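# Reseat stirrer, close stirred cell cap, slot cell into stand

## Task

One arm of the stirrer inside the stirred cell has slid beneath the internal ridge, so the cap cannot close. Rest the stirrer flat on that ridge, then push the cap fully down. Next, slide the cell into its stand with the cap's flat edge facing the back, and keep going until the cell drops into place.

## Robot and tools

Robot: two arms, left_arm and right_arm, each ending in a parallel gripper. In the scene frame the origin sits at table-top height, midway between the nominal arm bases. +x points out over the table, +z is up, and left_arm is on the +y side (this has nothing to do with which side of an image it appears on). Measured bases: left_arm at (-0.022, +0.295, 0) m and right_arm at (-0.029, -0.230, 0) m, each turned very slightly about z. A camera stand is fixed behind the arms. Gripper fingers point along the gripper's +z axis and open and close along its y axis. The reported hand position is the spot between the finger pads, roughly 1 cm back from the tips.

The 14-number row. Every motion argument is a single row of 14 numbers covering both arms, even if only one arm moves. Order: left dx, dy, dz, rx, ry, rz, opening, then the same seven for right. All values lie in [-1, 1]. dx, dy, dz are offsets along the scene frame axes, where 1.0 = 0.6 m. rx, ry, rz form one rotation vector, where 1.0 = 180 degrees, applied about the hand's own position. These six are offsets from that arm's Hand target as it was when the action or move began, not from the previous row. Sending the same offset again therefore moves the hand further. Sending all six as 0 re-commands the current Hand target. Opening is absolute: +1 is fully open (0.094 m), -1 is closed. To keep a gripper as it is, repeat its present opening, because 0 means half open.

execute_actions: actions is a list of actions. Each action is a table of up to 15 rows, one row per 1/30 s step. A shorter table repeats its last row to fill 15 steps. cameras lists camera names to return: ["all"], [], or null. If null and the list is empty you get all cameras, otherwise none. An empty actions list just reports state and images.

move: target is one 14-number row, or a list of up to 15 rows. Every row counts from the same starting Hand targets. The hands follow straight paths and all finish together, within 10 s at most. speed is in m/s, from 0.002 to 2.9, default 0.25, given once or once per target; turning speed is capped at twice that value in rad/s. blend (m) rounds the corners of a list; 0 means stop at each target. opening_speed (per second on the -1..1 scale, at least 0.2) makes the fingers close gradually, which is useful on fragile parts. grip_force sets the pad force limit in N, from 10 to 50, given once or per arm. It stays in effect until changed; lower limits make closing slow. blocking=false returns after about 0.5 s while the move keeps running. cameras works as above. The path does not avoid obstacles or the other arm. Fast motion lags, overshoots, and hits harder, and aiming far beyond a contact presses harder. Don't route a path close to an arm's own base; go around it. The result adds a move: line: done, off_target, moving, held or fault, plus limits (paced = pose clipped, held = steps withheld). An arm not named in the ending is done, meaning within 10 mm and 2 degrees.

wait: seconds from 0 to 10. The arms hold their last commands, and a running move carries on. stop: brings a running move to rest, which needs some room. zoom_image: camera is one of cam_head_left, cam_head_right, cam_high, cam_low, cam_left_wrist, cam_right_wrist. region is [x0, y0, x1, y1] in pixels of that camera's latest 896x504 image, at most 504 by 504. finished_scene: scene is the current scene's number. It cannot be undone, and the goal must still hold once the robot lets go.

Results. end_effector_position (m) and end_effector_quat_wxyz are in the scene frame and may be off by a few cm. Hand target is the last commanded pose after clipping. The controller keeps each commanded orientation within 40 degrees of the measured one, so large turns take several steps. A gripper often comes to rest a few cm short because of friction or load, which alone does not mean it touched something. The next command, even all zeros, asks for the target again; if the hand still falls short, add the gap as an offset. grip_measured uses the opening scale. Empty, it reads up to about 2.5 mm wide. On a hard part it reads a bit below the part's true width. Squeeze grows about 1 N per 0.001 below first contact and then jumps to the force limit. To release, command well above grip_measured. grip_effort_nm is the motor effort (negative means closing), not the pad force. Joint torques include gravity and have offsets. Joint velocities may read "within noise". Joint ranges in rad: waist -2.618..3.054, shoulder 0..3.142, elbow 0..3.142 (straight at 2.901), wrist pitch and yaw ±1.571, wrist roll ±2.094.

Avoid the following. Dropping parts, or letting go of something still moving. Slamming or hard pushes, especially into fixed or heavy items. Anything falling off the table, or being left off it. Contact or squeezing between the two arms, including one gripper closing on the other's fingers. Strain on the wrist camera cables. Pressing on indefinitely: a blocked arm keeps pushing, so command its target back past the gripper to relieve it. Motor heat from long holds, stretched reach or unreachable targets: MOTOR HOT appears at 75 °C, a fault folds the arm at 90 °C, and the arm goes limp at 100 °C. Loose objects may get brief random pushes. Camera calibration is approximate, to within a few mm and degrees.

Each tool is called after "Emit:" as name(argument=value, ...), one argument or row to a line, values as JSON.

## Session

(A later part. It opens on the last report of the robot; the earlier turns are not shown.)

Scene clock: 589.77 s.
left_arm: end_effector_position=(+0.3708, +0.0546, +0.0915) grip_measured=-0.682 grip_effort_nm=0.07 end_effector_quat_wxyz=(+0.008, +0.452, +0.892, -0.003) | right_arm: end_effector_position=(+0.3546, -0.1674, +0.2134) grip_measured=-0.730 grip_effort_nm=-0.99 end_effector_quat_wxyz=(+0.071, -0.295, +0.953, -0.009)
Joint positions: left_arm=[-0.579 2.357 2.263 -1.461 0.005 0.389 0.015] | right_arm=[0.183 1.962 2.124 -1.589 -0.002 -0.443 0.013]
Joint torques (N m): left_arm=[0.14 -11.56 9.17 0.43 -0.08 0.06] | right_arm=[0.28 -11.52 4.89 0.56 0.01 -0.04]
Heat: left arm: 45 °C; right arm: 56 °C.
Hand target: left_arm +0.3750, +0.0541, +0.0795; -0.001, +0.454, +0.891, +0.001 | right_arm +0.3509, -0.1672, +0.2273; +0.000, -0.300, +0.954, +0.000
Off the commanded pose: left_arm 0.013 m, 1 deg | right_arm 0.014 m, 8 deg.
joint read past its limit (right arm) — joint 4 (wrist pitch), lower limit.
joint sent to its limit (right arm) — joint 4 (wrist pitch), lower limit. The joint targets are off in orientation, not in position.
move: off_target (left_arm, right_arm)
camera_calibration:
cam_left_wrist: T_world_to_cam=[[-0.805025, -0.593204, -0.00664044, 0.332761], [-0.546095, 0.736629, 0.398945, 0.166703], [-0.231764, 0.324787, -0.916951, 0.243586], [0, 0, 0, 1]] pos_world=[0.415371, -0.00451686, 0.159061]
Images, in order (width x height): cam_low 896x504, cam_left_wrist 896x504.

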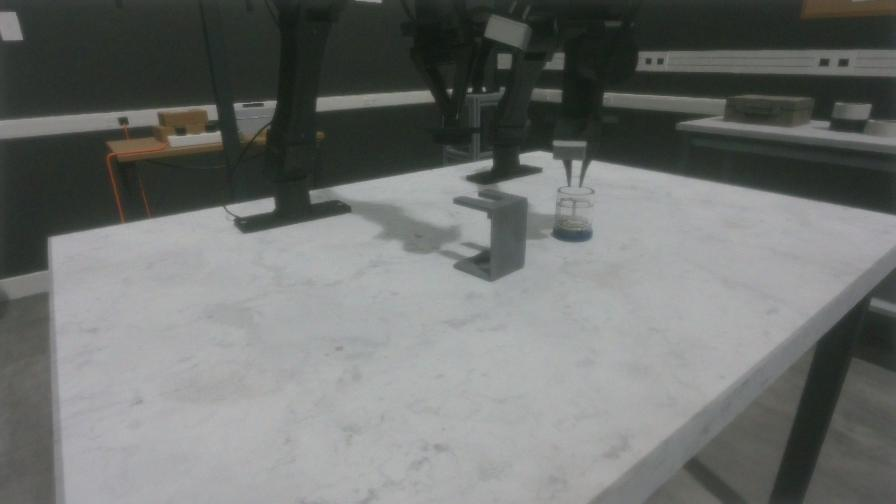

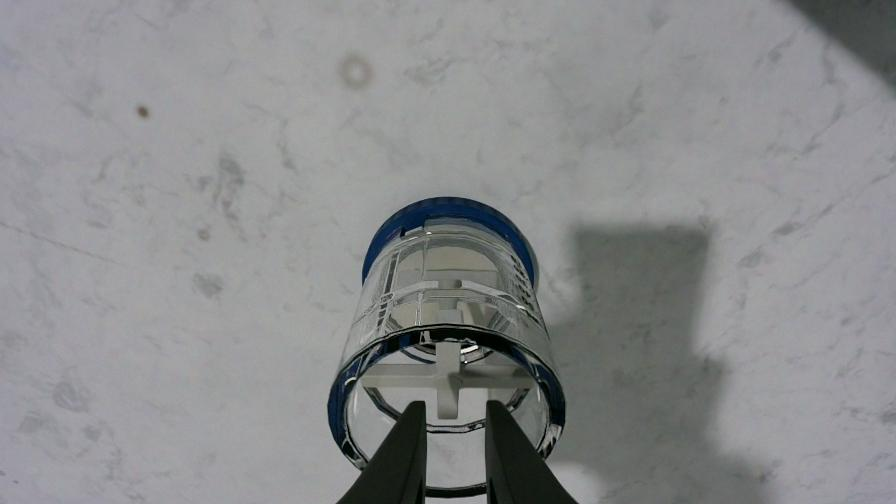

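Emit:
move(
  target=[0.003,-0.011,-0.015,0,0,0,-0.68,0,0,0,0,0,0,-0.88],
  speed=0.04,
)

Emit:
move(
  target=[0,0,-0.015,0,0,0,-0.68,0,0,0,0,0,0,-0.88],
  speed=0.04,
  cameras=["cam_left_wrist","cam_low"],
)

Emit:
zoom_image(
  camera="cam_low",
  region=[510, 110, 640, 250],
)

Scene clock: 598.67 s.
left_arm: end_effector_position=(+0.3746, +0.0511, +0.0830) grip_measured=-0.682 grip_effort_nm=0.07 end_effector_quat_wxyz=(+0.008, +0.453, +0.891, -0.003) | right_arm: end_effector_position=(+0.3546, -0.1674, +0.2134) grip_measured=-0.730 grip_effort_nm=-0.99 end_effector_quat_wxyz=(+0.071, -0.295, +0.953, -0.009)
Joint positions: left_arm=[-0.581 2.382 2.273 -1.446 0.004 0.389 0.015] | right_arm=[0.183 1.962 2.124 -1.589 -0.002 -0.443 0.013]
Joint torques (N m): left_arm=[-0.62 -11.73 9.21 0.43 -0.08 -0.04] | right_arm=[0.25 -11.41 4.88 0.56 0.02 -0.01]
Heat: left arm: 44 °C; right arm: 56 °C.
Hand target: left_arm +0.3770, +0.0475, +0.0705; -0.001, +0.454, +0.891, +0.001 | right_arm +0.3509, -0.1672, +0.2273; +0.000, -0.300, +0.954, +0.000
Off the commanded pose: left_arm 0.013 m, 1 deg | right_arm 0.014 m, 8 deg.
joint read past its limit (right arm) — joint 4 (wrist pitch), lower limit.
joint sent to its limit (right arm) — joint 4 (wrist pitch), lower limit. The joint targets are off in orientation, not in position.
move: off_target (left_arm, right_arm)

Scene clock: 599.57 s.
left_arm: end_effector_position=(+0.3794, +0.0483, +0.0812) grip_measured=-0.682 grip_effort_nm=0.08 end_effector_quat_wxyz=(+0.018, +0.453, +0.891, -0.003) | right_arm: end_effector_position=(+0.3546, -0.1674, +0.2134) grip_measured=-0.730 grip_effort_nm=-0.99 end_effector_quat_wxyz=(+0.071, -0.295, +0.953, -0.009)
Joint positions: left_arm=[-0.581 2.382 2.265 -1.417 0.004 0.389 0.015] | right_arm=[0.183 1.962 2.124 -1.589 -0.002 -0.443 0.013]
Joint torques (N m): left_arm=[-0.62 -12.22 5.91 0.59 -0.07 -0.03] | right_arm=[0.29 -11.45 4.89 0.57 0.03 -0.01]
Heat: left arm: 44 °C; right arm: 56 °C.
Hand target: left_arm +0.3769, +0.0476, +0.0615; -0.001, +0.454, +0.891, +0.001 | right_arm +0.3509, -0.1672, +0.2273; +0.000, -0.300, +0.954, +0.000
Off the commanded pose: left_arm 0.020 m, 2 deg | right_arm 0.014 m, 8 deg.
joint read past its limit (right arm) — joint 4 (wrist pitch), lower limit.
joint sent to its limit (right arm) — joint 4 (wrist pitch), lower limit. The joint targets are off in orientation, not in position.
move: off_target (left_arm, right_arm)
camera_calibration:
cam_left_wrist: T_world_to_cam=[[-0.806162, -0.591488, -0.0156552, 0.336954], [-0.551646, 0.741764, 0.38141, 0.183379], [-0.213987, 0.316114, -0.924274, 0.232472], [0, 0, 0, 1]] pos_world=[0.422546, -0.0102079, 0.150201]
Images, in order (width x height): cam_low 896x504, cam_left_wrist 896x504.

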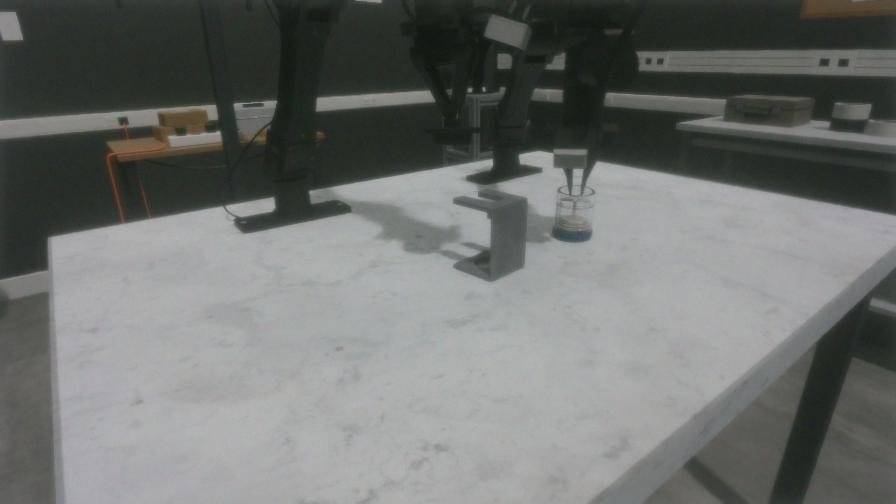

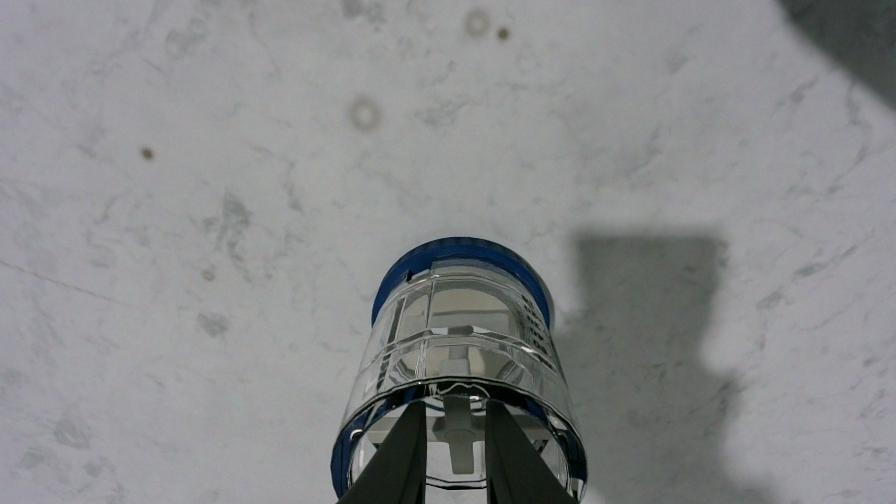

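Scaled by 3.600 from the camera's 896x504 image, which has a finer 1280x720 frame.

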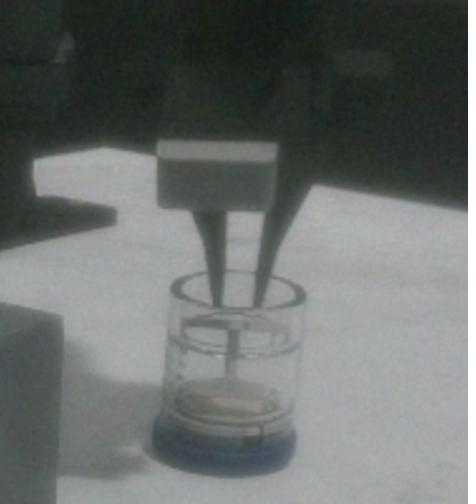

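Emit:
move(
  target=[-0.014,0.004,-0.006,0,0,0,-0.68,0,0,0,0,0,0,-0.88],
  speed=0.04,
  cameras=["cam_left_wrist","cam_low"],
)

Emit:
zoom_image(
  camera="cam_low",
  region=[510, 110, 640, 250],
)

Emit:
zoom_image(
  camera="cam_left_wrist",
  region=[320, 304, 600, 504],
)

Scene clock: 626.33 s.
left_arm: end_effector_position=(+0.3785, +0.0459, +0.0635) grip_measured=-0.682 grip_effort_nm=0.07 end_effector_quat_wxyz=(+0.018, +0.455, +0.890, -0.003) | right_arm: end_effector_position=(+0.3546, -0.1674, +0.2134) grip_measured=-0.730 grip_effort_nm=-0.99 end_effector_quat_wxyz=(+0.071, -0.295, +0.953, -0.009)
Joint positions: left_arm=[-0.587 2.375 2.183 -1.341 0.002 0.388 0.015] | right_arm=[0.183 1.962 2.124 -1.589 -0.002 -0.443 0.013]
Joint torques (N m): left_arm=[-0.54 -15.5 4.7 0.3 -0.06 -0.11] | right_arm=[0.29 -11.54 4.92 0.57 0.03 -0.04]
Heat: left arm: 45 °C; right arm: 56 °C.
Hand target: left_arm +0.3685, +0.0499, +0.0579; -0.001, +0.454, +0.891, +0.001 | right_arm +0.3509, -0.1672, +0.2273; +0.000, -0.300, +0.954, +0.000
Off the commanded pose: left_arm 0.012 m, 2 deg | right_arm 0.014 m, 8 deg.
joint read past its limit (right arm) — joint 4 (wrist pitch), lower limit.
joint sent to its limit (right arm) — joint 4 (wrist pitch), lower limit. The joint targets are off in orientation, not in position.
move: off_target (left_arm, right_arm)
camera_calibration:
cam_left_wrist: T_world_to_cam=[[-0.808804, -0.587838, -0.0168367, 0.335479], [-0.548647, 0.743955, 0.381468, 0.190157], [-0.211715, 0.31777, -0.924229, 0.215738], [0, 0, 0, 1]] pos_world=[0.42134, -0.0128162, 0.132501]
Images, in order (width x height): cam_low 896x504, cam_left_wrist 896x504.

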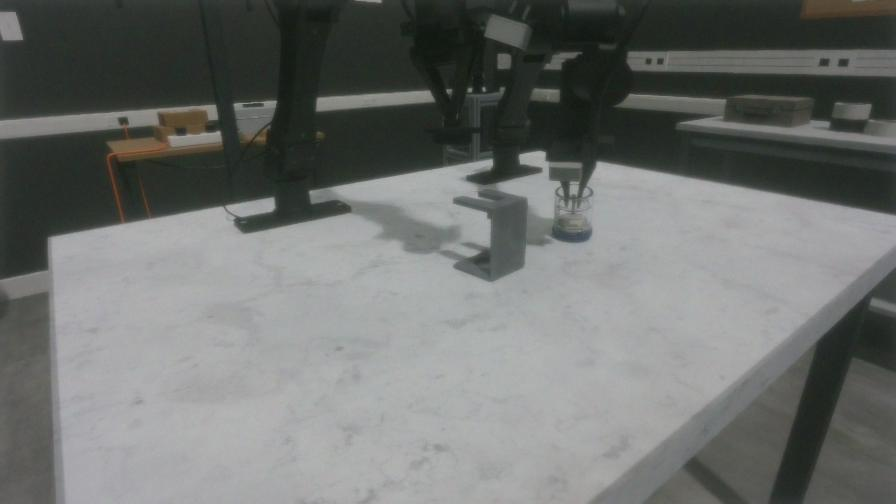

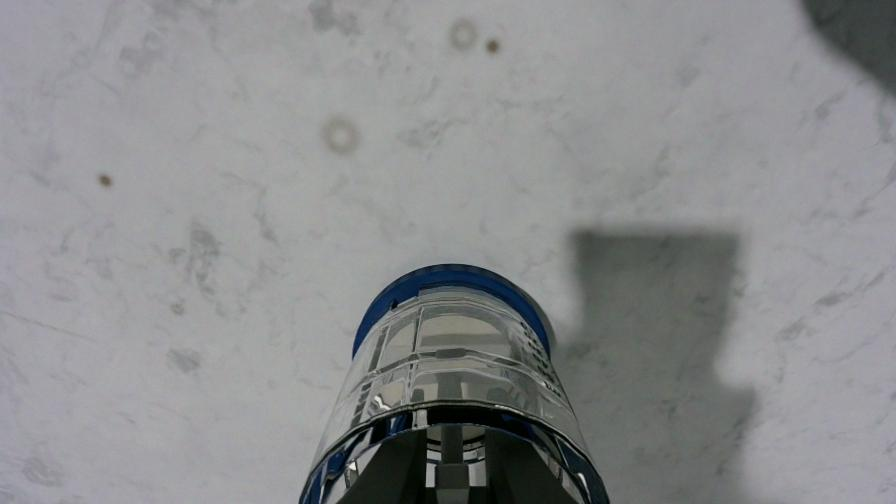

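Scaled by 3.600 from the camera's 896x504 image, which has a finer 1280x720 frame.

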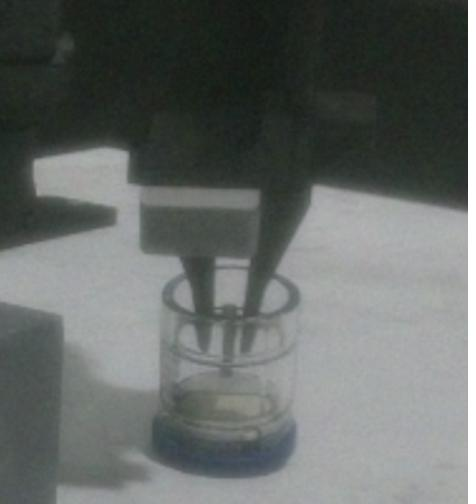

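Scaled by 1.800 from the camera's 896x504 image, which has a finer 1280x720 frame.

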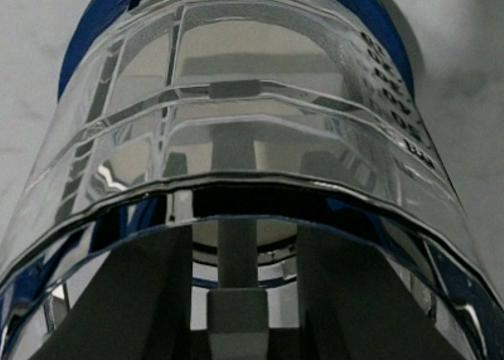

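Emit:
move(
  target=[0,0,0,0,0,0,-0.95,0,0,0,0,0,0,-0.88],
  grip_force=[25,50],
  cameras=["cam_left_wrist","cam_low"],
)

Emit:
zoom_image(
  camera="cam_low",
  region=[510, 110, 640, 250],
)

Emit:
zoom_image(
  camera="cam_left_wrist",
  region=[320, 304, 600, 504],
)

Scene clock: 634.60 s.
left_arm: end_effector_position=(+0.3779, +0.0460, +0.0627) grip_measured=-0.835 grip_effort_nm=-0.53 end_effector_quat_wxyz=(+0.017, +0.456, +0.890, -0.002) | right_arm: end_effector_position=(+0.3546, -0.1674, +0.2134) grip_measured=-0.730 grip_effort_nm=-0.99 end_effector_quat_wxyz=(+0.071, -0.295, +0.953, -0.009)
Joint positions: left_arm=[-0.588 2.375 2.179 -1.341 0.001 0.387 0.008] | right_arm=[0.183 1.962 2.124 -1.589 -0.002 -0.443 0.013]
Joint torques (N m): left_arm=[-0.4 -15.49 5.01 0.29 -0.04 -0.1] | right_arm=[0.24 -11.54 4.98 0.58 0.04 -0.03]
Heat: left arm: 45 °C; right arm: 56 °C.
Hand target: left_arm +0.3686, +0.0501, +0.0579; -0.001, +0.454, +0.891, +0.001 | right_arm +0.3509, -0.1672, +0.2273; +0.000, -0.300, +0.954, +0.000
Off the commanded pose: left_arm 0.011 m, 2 deg | right_arm 0.014 m, 8 deg.
joint read past its limit (right arm) — joint 4 (wrist pitch), lower limit.
joint sent to its limit (right arm) — joint 4 (wrist pitch), lower limit. The joint targets are off in orientation, not in position.
grip_force (N): 25, 50
move: off_target (left_arm, right_arm)
camera_calibration:
cam_left_wrist: T_world_to_cam=[[-0.809225, -0.587244, -0.0172925, 0.335161], [-0.547678, 0.743398, 0.383939, 0.189549], [-0.212611, 0.320164, -0.923197, 0.214988], [0, 0, 0, 1]] pos_world=[0.420741, -0.0129205, 0.131497]
Images, in order (width x height): cam_low 896x504, cam_left_wrist 896x504.

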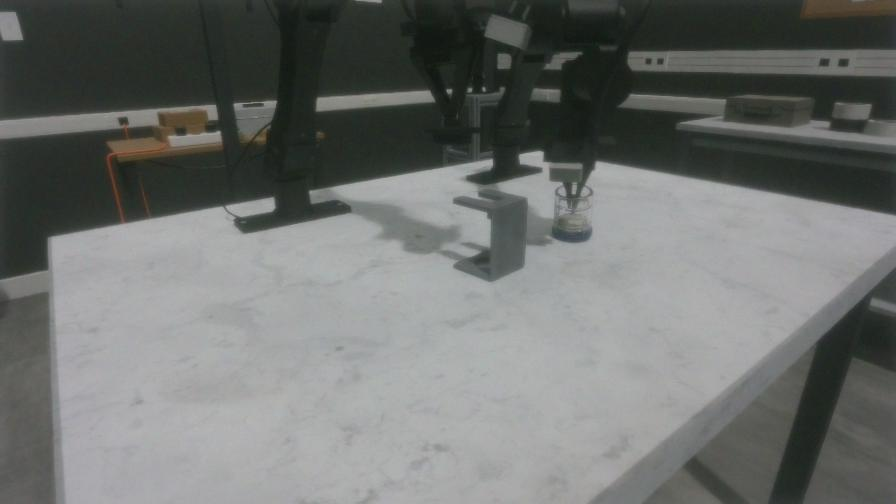

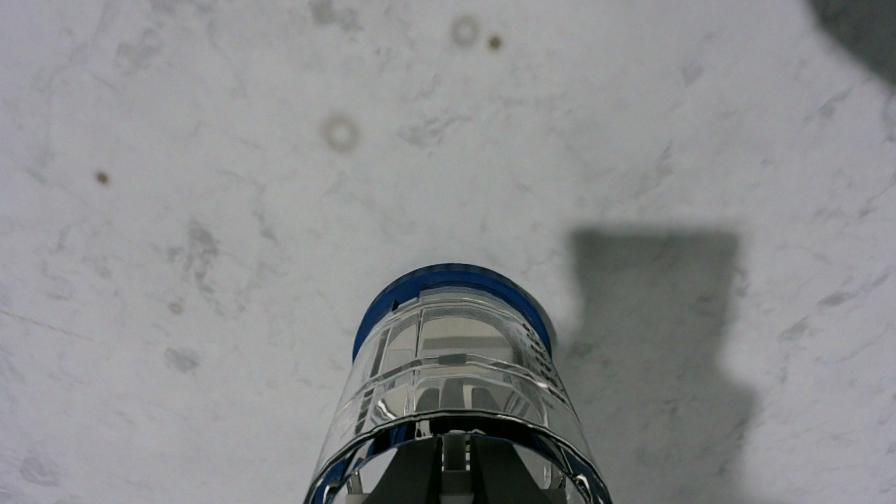

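Scaled by 3.600 from the camera's 896x504 image, which has a finer 1280x720 frame.

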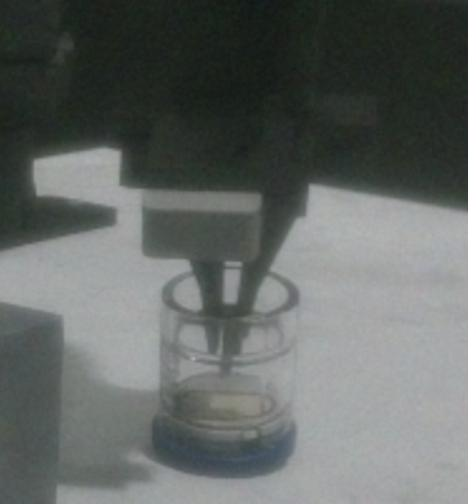

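Scaled by 1.800 from the camera's 896x504 image, which has a finer 1280x720 frame.

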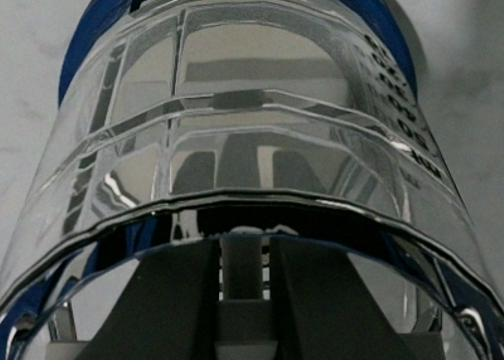

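Emit:
move(
  target=[0.01,-0.004,0.035,0,0,0,-0.95,0,0,0,0,0,0,-0.88],
  speed=0.03,
  cameras=["cam_left_wrist","cam_low"],
)

Emit:
zoom_image(
  camera="cam_low",
  region=[510, 110, 640, 250],
)

Emit:
zoom_image(
  camera="cam_left_wrist",
  region=[320, 304, 600, 504],
)

Scene clock: 641.40 s.
left_arm: end_effector_position=(+0.3757, +0.0474, +0.0878) grip_measured=-0.836 grip_effort_nm=-0.58 end_effector_quat_wxyz=(+0.015, +0.456, +0.890, -0.002) | right_arm: end_effector_position=(+0.3546, -0.1674, +0.2134) grip_measured=-0.730 grip_effort_nm=-0.99 end_effector_quat_wxyz=(+0.071, -0.295, +0.953, -0.009)
Joint positions: left_arm=[-0.588 2.382 2.292 -1.451 0.001 0.387 0.008] | right_arm=[0.183 1.962 2.124 -1.589 -0.002 -0.443 0.013]
Joint torques (N m): left_arm=[-0.17 -12.29 9.58 0.2 -0.03 -0.07] | right_arm=[0.32 -11.56 4.92 0.55 0.02 -0.02]
Heat: left arm: 44 °C; right arm: 56 °C.
Hand target: left_arm +0.3746, +0.0476, +0.0789; -0.001, +0.454, +0.891, +0.001 | right_arm +0.3509, -0.1672, +0.2273; +0.000, -0.300, +0.954, +0.000
Off the commanded pose: left_arm 0.009 m, 2 deg | right_arm 0.014 m, 8 deg.
joint read past its limit (right arm) — joint 4 (wrist pitch), lower limit.
joint sent to its limit (right arm) — joint 4 (wrist pitch), lower limit. The joint targets are off in orientation, not in position.
grip_force (N): 25, 50
move: off_target (right_arm)
camera_calibration:
cam_left_wrist: T_world_to_cam=[[-0.809314, -0.587171, -0.0155387, 0.334523], [-0.546052, 0.742364, 0.388229, 0.17674], [-0.216422, 0.322684, -0.921432, 0.238439], [0, 0, 0, 1]] pos_world=[0.418847, -0.0117241, 0.156288]
Images, in order (width x height): cam_low 896x504, cam_left_wrist 896x504.

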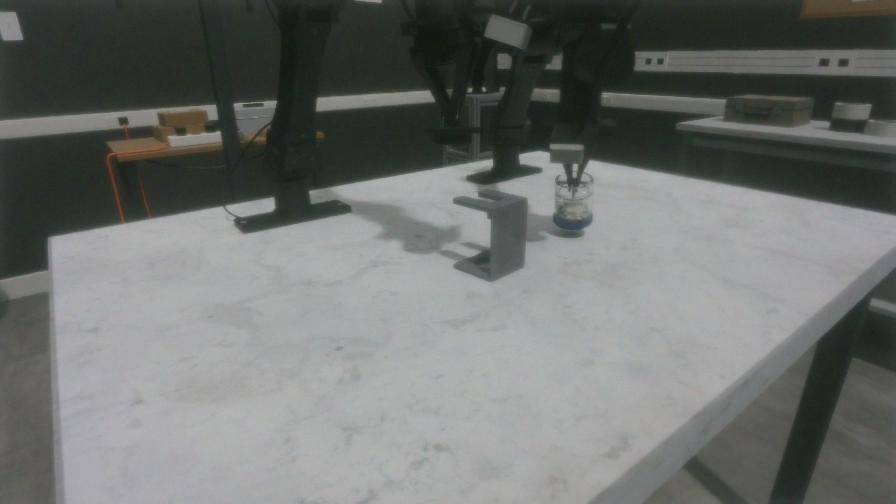

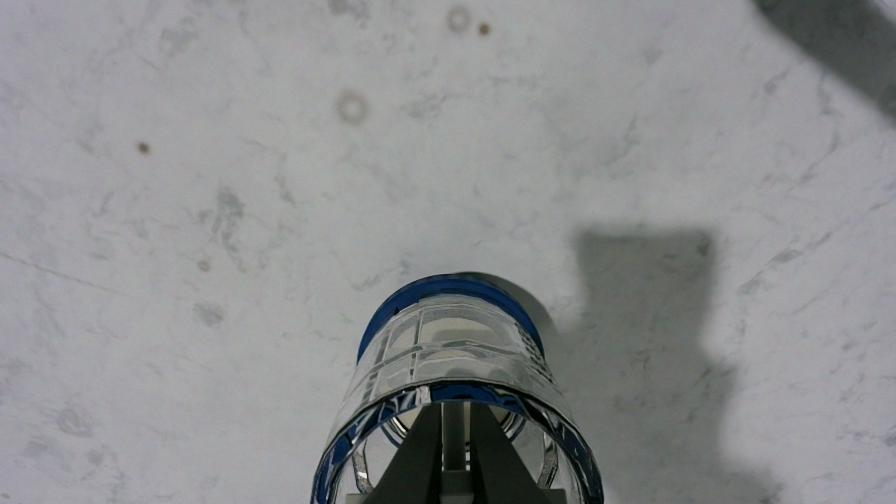

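Scaled by 3.600 from the camera's 896x504 image, which has a finer 1280x720 frame.

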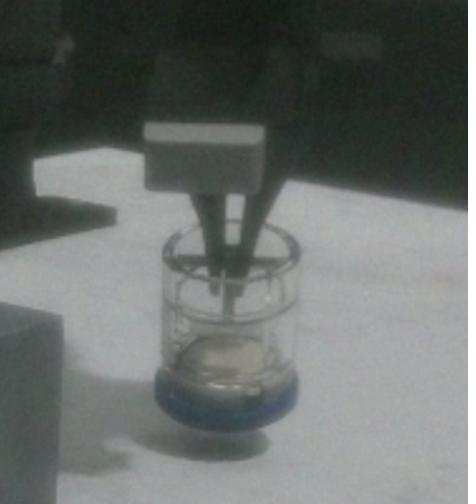

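Scaled by 1.800 from the camera's 896x504 image, which has a finer 1280x720 frame.

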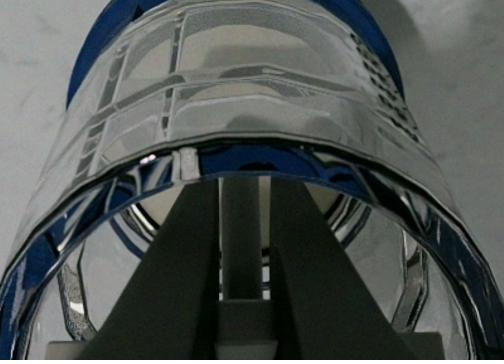

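Emit:
move(
  target=[0.0,0,-0.035,0,0,0,-0.95,0,0,0,0,0,0,-0.88],
  speed=0.03,
  cameras=["cam_low"],
)

Emit:
zoom_image(
  camera="cam_low",
  region=[510, 110, 640, 250],
)

Scene clock: 663.23 s.
left_arm: end_effector_position=(+0.3771, +0.0465, +0.0712) grip_measured=-0.836 grip_effort_nm=-0.59 end_effector_quat_wxyz=(+0.014, +0.456, +0.890, -0.002) | right_arm: end_effector_position=(+0.3546, -0.1674, +0.2134) grip_measured=-0.730 grip_effort_nm=-0.99 end_effector_quat_wxyz=(+0.071, -0.295, +0.953, -0.009)
Joint positions: left_arm=[-0.588 2.382 2.225 -1.386 0.001 0.387 0.008] | right_arm=[0.183 1.962 2.124 -1.589 -0.002 -0.443 0.013]
Joint torques (N m): left_arm=[-0.2 -13.18 6.23 0.47 -0.03 -0.06] | right_arm=[0.2 -11.41 4.92 0.57 0.03 0]
Heat: left arm: 46 °C; right arm: 56 °C.
Hand target: left_arm +0.3746, +0.0477, +0.0579; -0.001, +0.454, +0.891, +0.001 | right_arm +0.3509, -0.1672, +0.2273; +0.000, -0.300, +0.954, +0.000
Off the commanded pose: left_arm 0.014 m, 2 deg | right_arm 0.014 m, 8 deg.
joint read past its limit (right arm) — joint 4 (wrist pitch), lower limit.
joint sent to its limit (right arm) — joint 4 (wrist pitch), lower limit. The joint targets are off in orientation, not in position.
grip_force (N): 25, 50
move: off_target (left_arm, right_arm)
Images, in order (width x height): cam_low 896x504.

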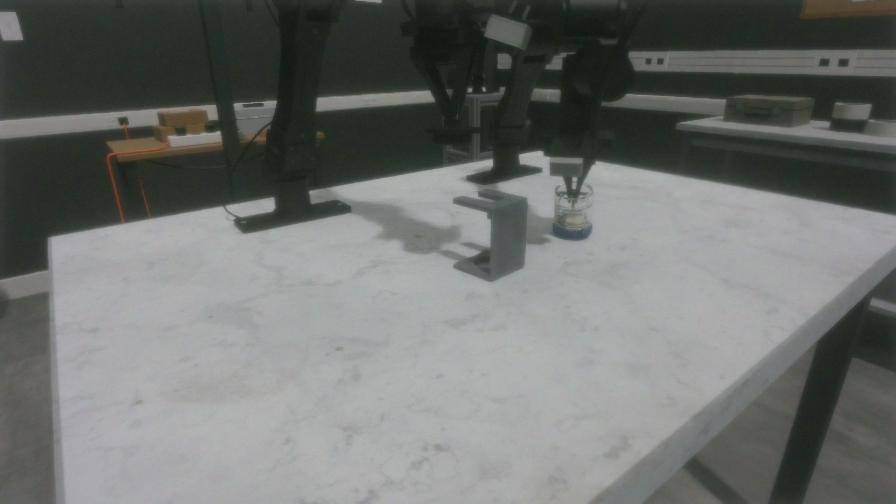

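Scaled by 3.600 from the camera's 896x504 image, which has a finer 1280x720 frame.

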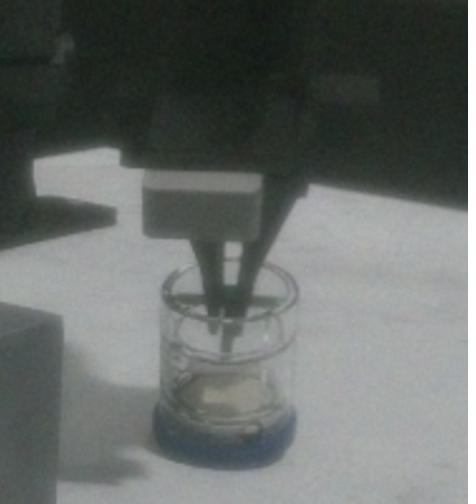

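Emit:
move(
  target=[0.0,0,0.015,-0.09,-0.067,0,-0.95,0,0,0,0,0,0,-0.88],
  speed=0.04,
  cameras=["cam_low","cam_left_wrist"],
)

Emit:
zoom_image(
  camera="cam_low",
  region=[510, 110, 640, 250],
)

Emit:
zoom_image(
  camera="cam_left_wrist",
  region=[320, 254, 600, 504],
)

Scene clock: 675.70 s.
left_arm: end_effector_position=(+0.3753, +0.0502, +0.0678) grip_measured=-0.836 grip_effort_nm=-0.59 end_effector_quat_wxyz=(+0.148, +0.443, +0.882, -0.069) | right_arm: end_effector_position=(+0.3546, -0.1674, +0.2134) grip_measured=-0.730 grip_effort_nm=-0.99 end_effector_quat_wxyz=(+0.071, -0.295, +0.953, -0.009)
Joint positions: left_arm=[-0.536 2.056 1.63 -0.84 0.124 0.406 0.008] | right_arm=[0.183 1.962 2.124 -1.589 -0.002 -0.443 0.013]
Joint torques (N m): left_arm=[0.1 -13.7 5.56 1.34 0.27 0.1] | right_arm=[0.17 -11.59 4.88 0.55 -0.02 0]
Heat: left arm: 47 °C; right arm: 56 °C.
Hand target: left_arm +0.3745, +0.0477, +0.0668; +0.156, +0.447, +0.877, -0.077 | right_arm +0.3509, -0.1672, +0.2273; +0.000, -0.300, +0.954, +0.000
Off the commanded pose: left_arm 0.003 m, 1 deg | right_arm 0.014 m, 8 deg.
joint read past its limit (right arm) — joint 4 (wrist pitch), lower limit.
joint sent to its limit (right arm) — joint 4 (wrist pitch), lower limit. The joint targets are off in orientation, not in position.
grip_force (N): 25, 50
move: off_target (right_arm)
camera_calibration:
cam_left_wrist: T_world_to_cam=[[-0.798812, -0.601419, -0.0139322, 0.332259], [-0.59966, 0.7942, 0.0982549, 0.219429], [-0.0480274, 0.0868418, -0.995064, 0.17262], [0, 0, 0, 1]] pos_world=[0.405286, 0.0105654, 0.154837]
Images, in order (width x height): cam_low 896x504, cam_left_wrist 896x504.

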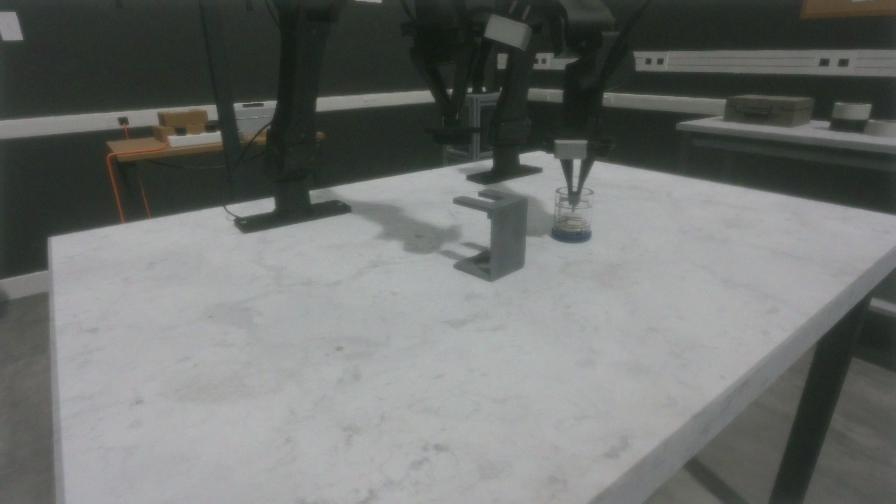

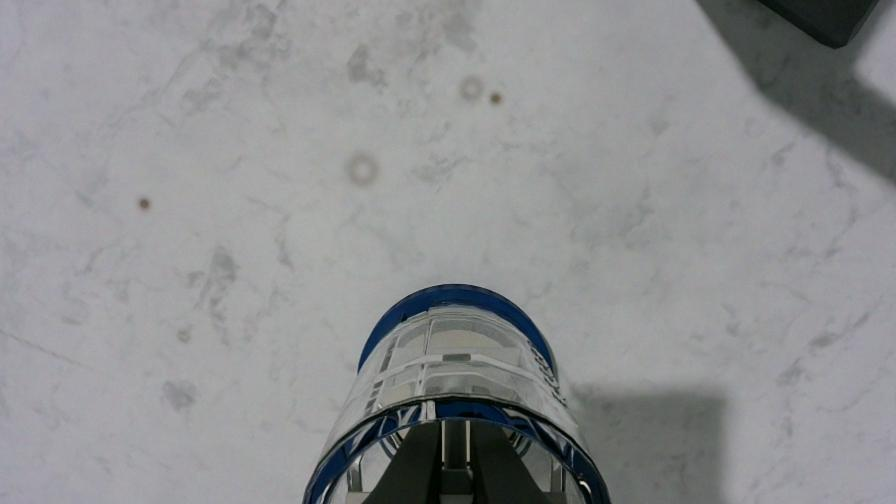

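Scaled by 3.600 from the camera's 896x504 image, which has a finer 1280x720 frame.

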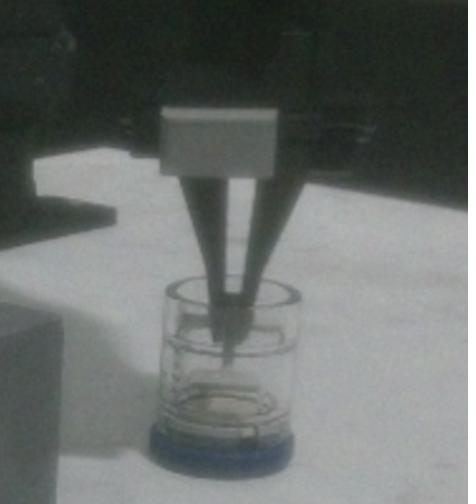

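Scaled by 1.800 from the camera's 896x504 image, which has a finer 1280x720 frame.

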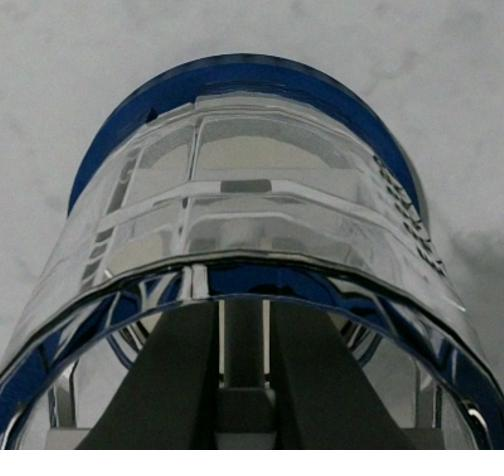

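Emit:
move(
  target=[0.004,-0.006,0.04,0,0,0,-0.95,0,0,0,0,0,0,-0.88],
  speed=0.03,
  cameras=["cam_low","cam_left_wrist"],
)

Emit:
zoom_image(
  camera="cam_low",
  region=[510, 110, 640, 250],
)

Emit:
zoom_image(
  camera="cam_left_wrist",
  region=[320, 254, 600, 504],
)

Scene clock: 683.57 s.
left_arm: end_effector_position=(+0.3743, +0.0503, +0.0772) grip_measured=-0.836 grip_effort_nm=-0.58 end_effector_quat_wxyz=(+0.143, +0.443, +0.882, -0.070) | right_arm: end_effector_position=(+0.3546, -0.1674, +0.2134) grip_measured=-0.730 grip_effort_nm=-0.99 end_effector_quat_wxyz=(+0.071, -0.295, +0.953, -0.009)
Joint positions: left_arm=[-0.536 2.056 1.671 -0.892 0.126 0.406 0.008] | right_arm=[0.183 1.962 2.124 -1.589 -0.002 -0.443 0.013]
Joint torques (N m): left_arm=[-0.4 -13.9 10.44 0.83 0.24 0.06] | right_arm=[0.28 -11.52 4.93 0.55 0.03 -0.04]
Heat: left arm: 47 °C; right arm: 56 °C.
Hand target: left_arm +0.3769, +0.0441, +0.0908; +0.156, +0.447, +0.877, -0.077 | right_arm +0.3509, -0.1672, +0.2273; +0.000, -0.300, +0.954, +0.000
Off the commanded pose: left_arm 0.015 m, 2 deg | right_arm 0.014 m, 8 deg.
joint read past its limit (right arm) — joint 4 (wrist pitch), lower limit.
joint sent to its limit (right arm) — joint 4 (wrist pitch), lower limit. The joint targets are off in orientation, not in position.
grip_force (N): 25, 50
move: off_target (left_arm, right_arm)
camera_calibration:
cam_left_wrist: T_world_to_cam=[[-0.799303, -0.600883, -0.00740891, 0.331239], [-0.598061, 0.794226, 0.107366, 0.216461], [-0.0586297, 0.0902486, -0.994192, 0.185685], [0, 0, 0, 1]] pos_world=[0.405104, 0.0103587, 0.16382]
Images, in order (width x height): cam_low 896x504, cam_left_wrist 896x504.

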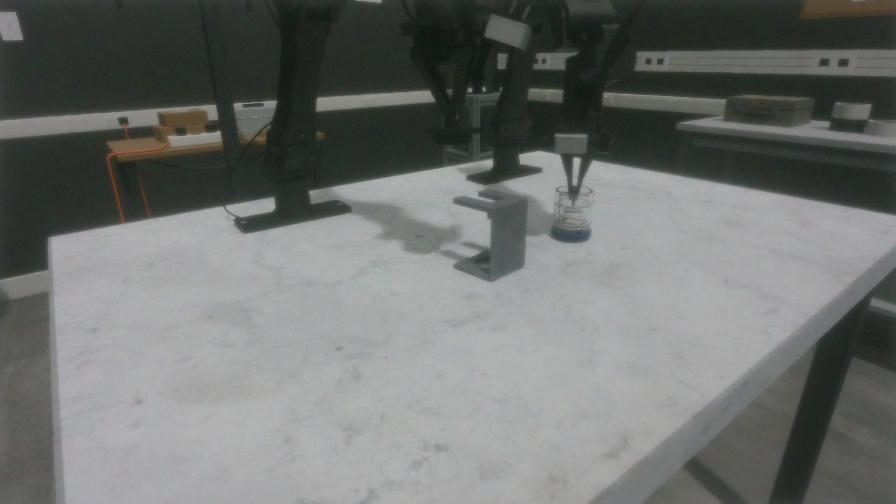

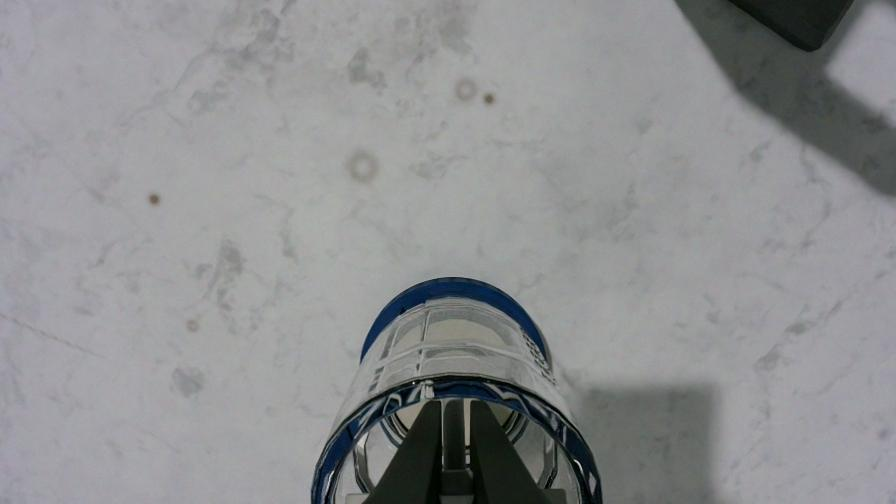

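Scaled by 3.600 from the camera's 896x504 image, which has a finer 1280x720 frame.

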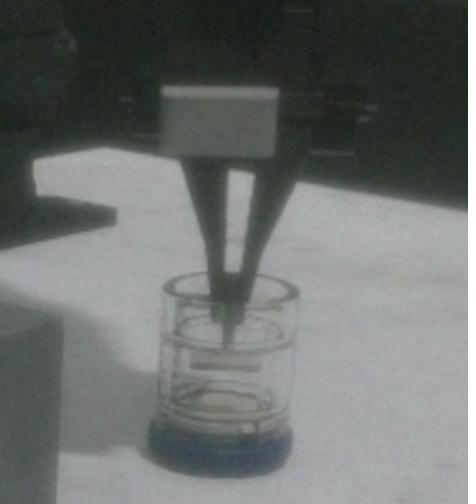

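Scaled by 1.800 from the camera's 896x504 image, which has a finer 1280x720 frame.

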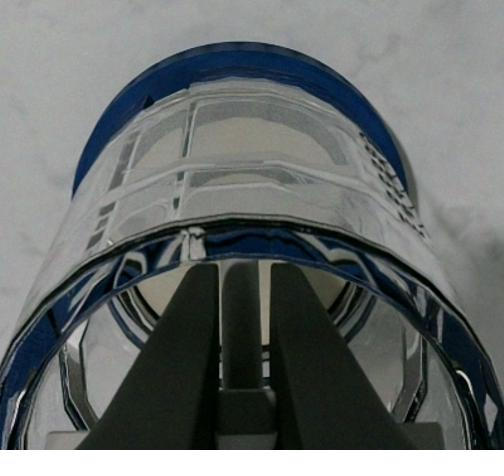

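Emit:
move(
  target=[-0.002,0.004,0.014,0,0,0,-0.95,0,0,0,0,0,0,-0.88],
  speed=0.03,
  cameras=["cam_low","cam_left_wrist"],
)

Emit:
zoom_image(
  camera="cam_low",
  region=[510, 110, 640, 250],
)

Emit:
zoom_image(
  camera="cam_left_wrist",
  region=[320, 254, 600, 504],
)

Scene clock: 696.03 s.
left_arm: end_effector_position=(+0.3719, +0.0514, +0.0798) grip_measured=-0.836 grip_effort_nm=-0.58 end_effector_quat_wxyz=(+0.136, +0.443, +0.883, -0.070) | right_arm: end_effector_position=(+0.3546, -0.1674, +0.2134) grip_measured=-0.730 grip_effort_nm=-0.99 end_effector_quat_wxyz=(+0.071, -0.295, +0.953, -0.009)
Joint positions: left_arm=[-0.536 2.056 1.685 -0.919 0.128 0.406 0.008] | right_arm=[0.183 1.962 2.124 -1.589 -0.002 -0.443 0.013]
Joint torques (N m): left_arm=[-0.01 -15.04 10.5 0.85 0.24 0.1] | right_arm=[0.39 -11.4 5.01 0.54 0.04 -0.05]
Heat: left arm: 48 °C; right arm: 56 °C.
Hand target: left_arm +0.3757, +0.0464, +0.0992; +0.156, +0.447, +0.877, -0.077 | right_arm +0.3509, -0.1672, +0.2273; +0.000, -0.300, +0.954, +0.000
Off the commanded pose: left_arm 0.020 m, 3 deg | right_arm 0.014 m, 8 deg.
joint read past its limit (right arm) — joint 4 (wrist pitch), lower limit.
joint sent to its limit (right arm) — joint 4 (wrist pitch), lower limit. The joint targets are off in orientation, not in position.
grip_force (N): 25, 50
move: off_target (left_arm, right_arm)
camera_calibration:
cam_left_wrist: T_world_to_cam=[[-0.799561, -0.600583, -0.00114207, 0.329568], [-0.596441, 0.79382, 0.118779, 0.212413], [-0.0704303, 0.0956526, -0.99292, 0.192013], [0, 0, 0, 1]] pos_world=[0.403725, 0.0109489, 0.1658]
Images, in order (width x height): cam_low 896x504, cam_left_wrist 896x504.

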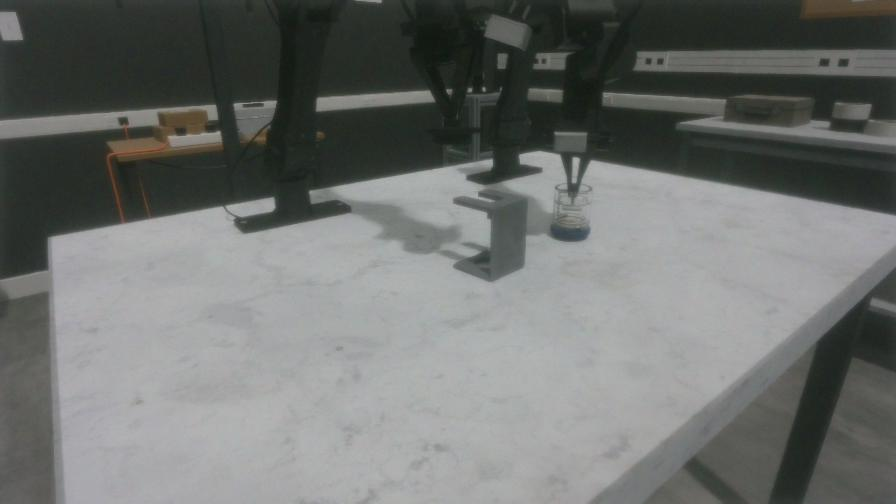

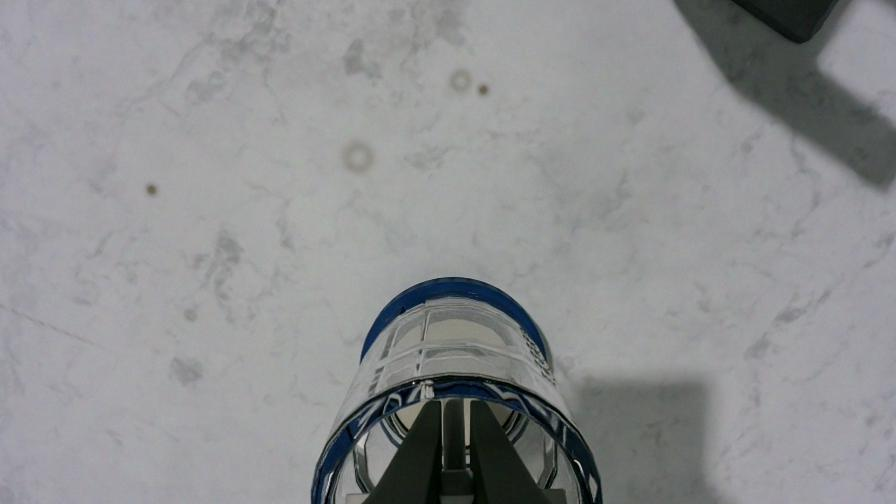

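Scaled by 3.600 from the camera's 896x504 image, which has a finer 1280x720 frame.

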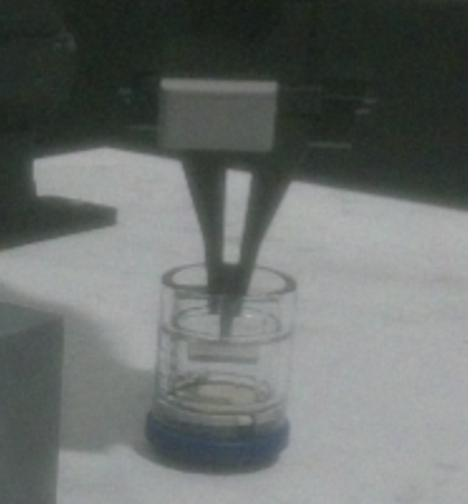

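Scaled by 1.800 from the camera's 896x504 image, which has a finer 1280x720 frame.

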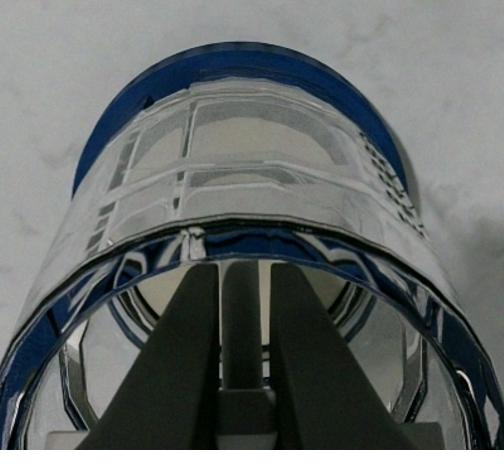

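Emit:
move(
  target=[
    [0,0,-0.045,0,0,0,-0.95,0,0,0,0,0,0,-0.88],
    [0.015,-0.02,-0.045,-0.03,-0.023,0,-0.95,0,0,0,0,0,0,-0.88],
  ],
  speed=0.03,
  cameras=["cam_low","cam_left_wrist"],
)

Emit:
zoom_image(
  camera="cam_low",
  region=[510, 110, 640, 250],
)

Emit:
zoom_image(
  camera="cam_left_wrist",
  region=[320, 254, 600, 504],
)

Scene clock: 709.73 s.
left_arm: end_effector_position=(+0.3850, +0.0350, +0.0711) grip_measured=-0.836 grip_effort_nm=-0.58 end_effector_quat_wxyz=(+0.200, +0.445, +0.868, -0.094) | right_arm: end_effector_position=(+0.3546, -0.1674, +0.2134) grip_measured=-0.730 grip_effort_nm=-0.99 end_effector_quat_wxyz=(+0.071, -0.295, +0.953, -0.009)
Joint positions: left_arm=[-0.536 2.027 1.557 -0.686 0.172 0.406 0.008] | right_arm=[0.183 1.962 2.124 -1.589 -0.002 -0.443 0.013]
Joint torques (N m): left_arm=[0.35 -13.93 5.78 1.54 0.26 -0.06] | right_arm=[0.31 -11.45 4.94 0.56 -0.01 -0.02]
Heat: left arm: 49 °C; right arm: 56 °C.
Hand target: left_arm +0.3848, +0.0344, +0.0723; +0.209, +0.442, +0.866, -0.102 | right_arm +0.3509, -0.1672, +0.2273; +0.000, -0.300, +0.954, +0.000
Off the commanded pose: left_arm 0.001 m, 1 deg | right_arm 0.014 m, 8 deg.
joint read past its limit (right arm) — joint 4 (wrist pitch), lower limit.
joint sent to its limit (right arm) — joint 4 (wrist pitch), lower limit. The joint targets are off in orientation, not in position.
grip_force (N): 25, 50
move: off_target (right_arm)
camera_calibration:
cam_left_wrist: T_world_to_cam=[[-0.807714, -0.589298, -0.0180853, 0.334188], [-0.588996, 0.8079, -0.0195177, 0.240756], [0.0261129, -0.00511256, -0.999646, 0.152688], [0, 0, 0, 1]] pos_world=[0.407745, 0.00321004, 0.163376]
Images, in order (width x height): cam_low 896x504, cam_left_wrist 896x504.

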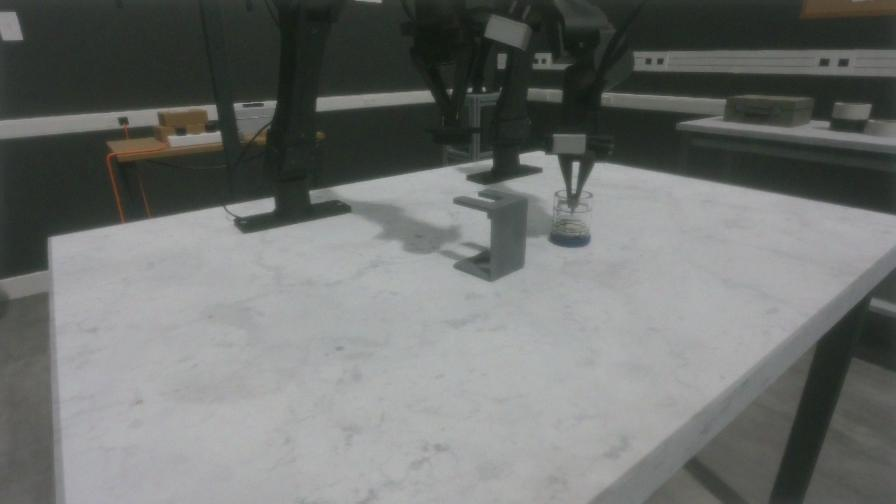

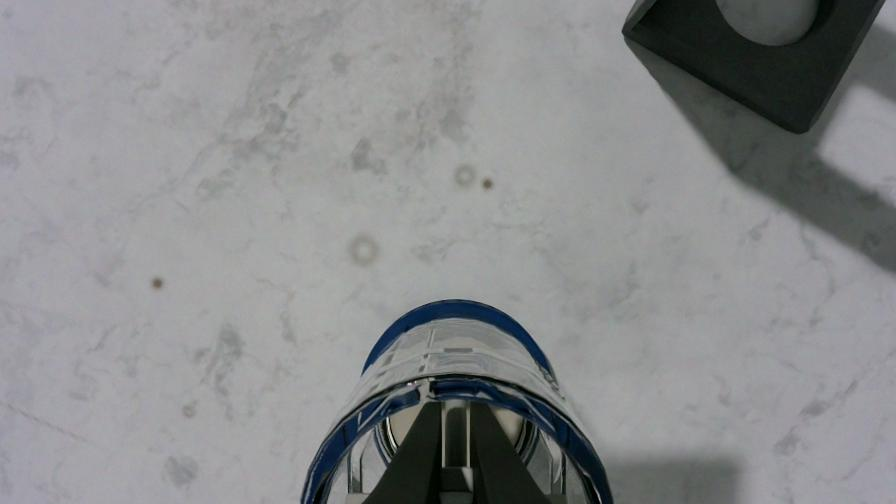

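Scaled by 3.600 from the camera's 896x504 image, which has a finer 1280x720 frame.

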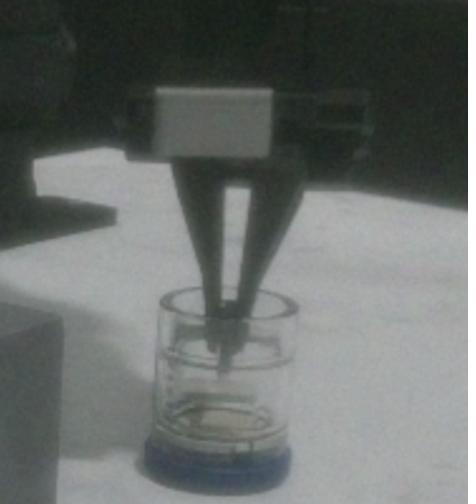

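Scaled by 1.800 from the camera's 896x504 image, which has a finer 1280x720 frame.

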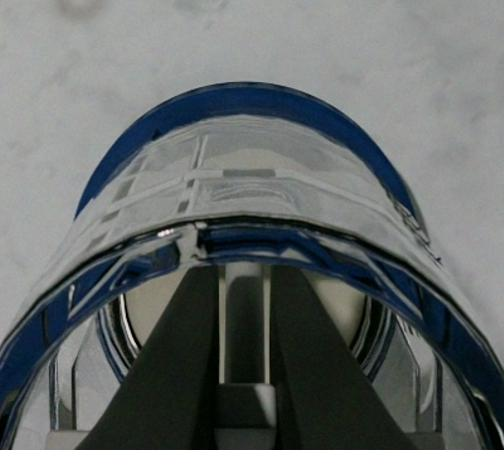

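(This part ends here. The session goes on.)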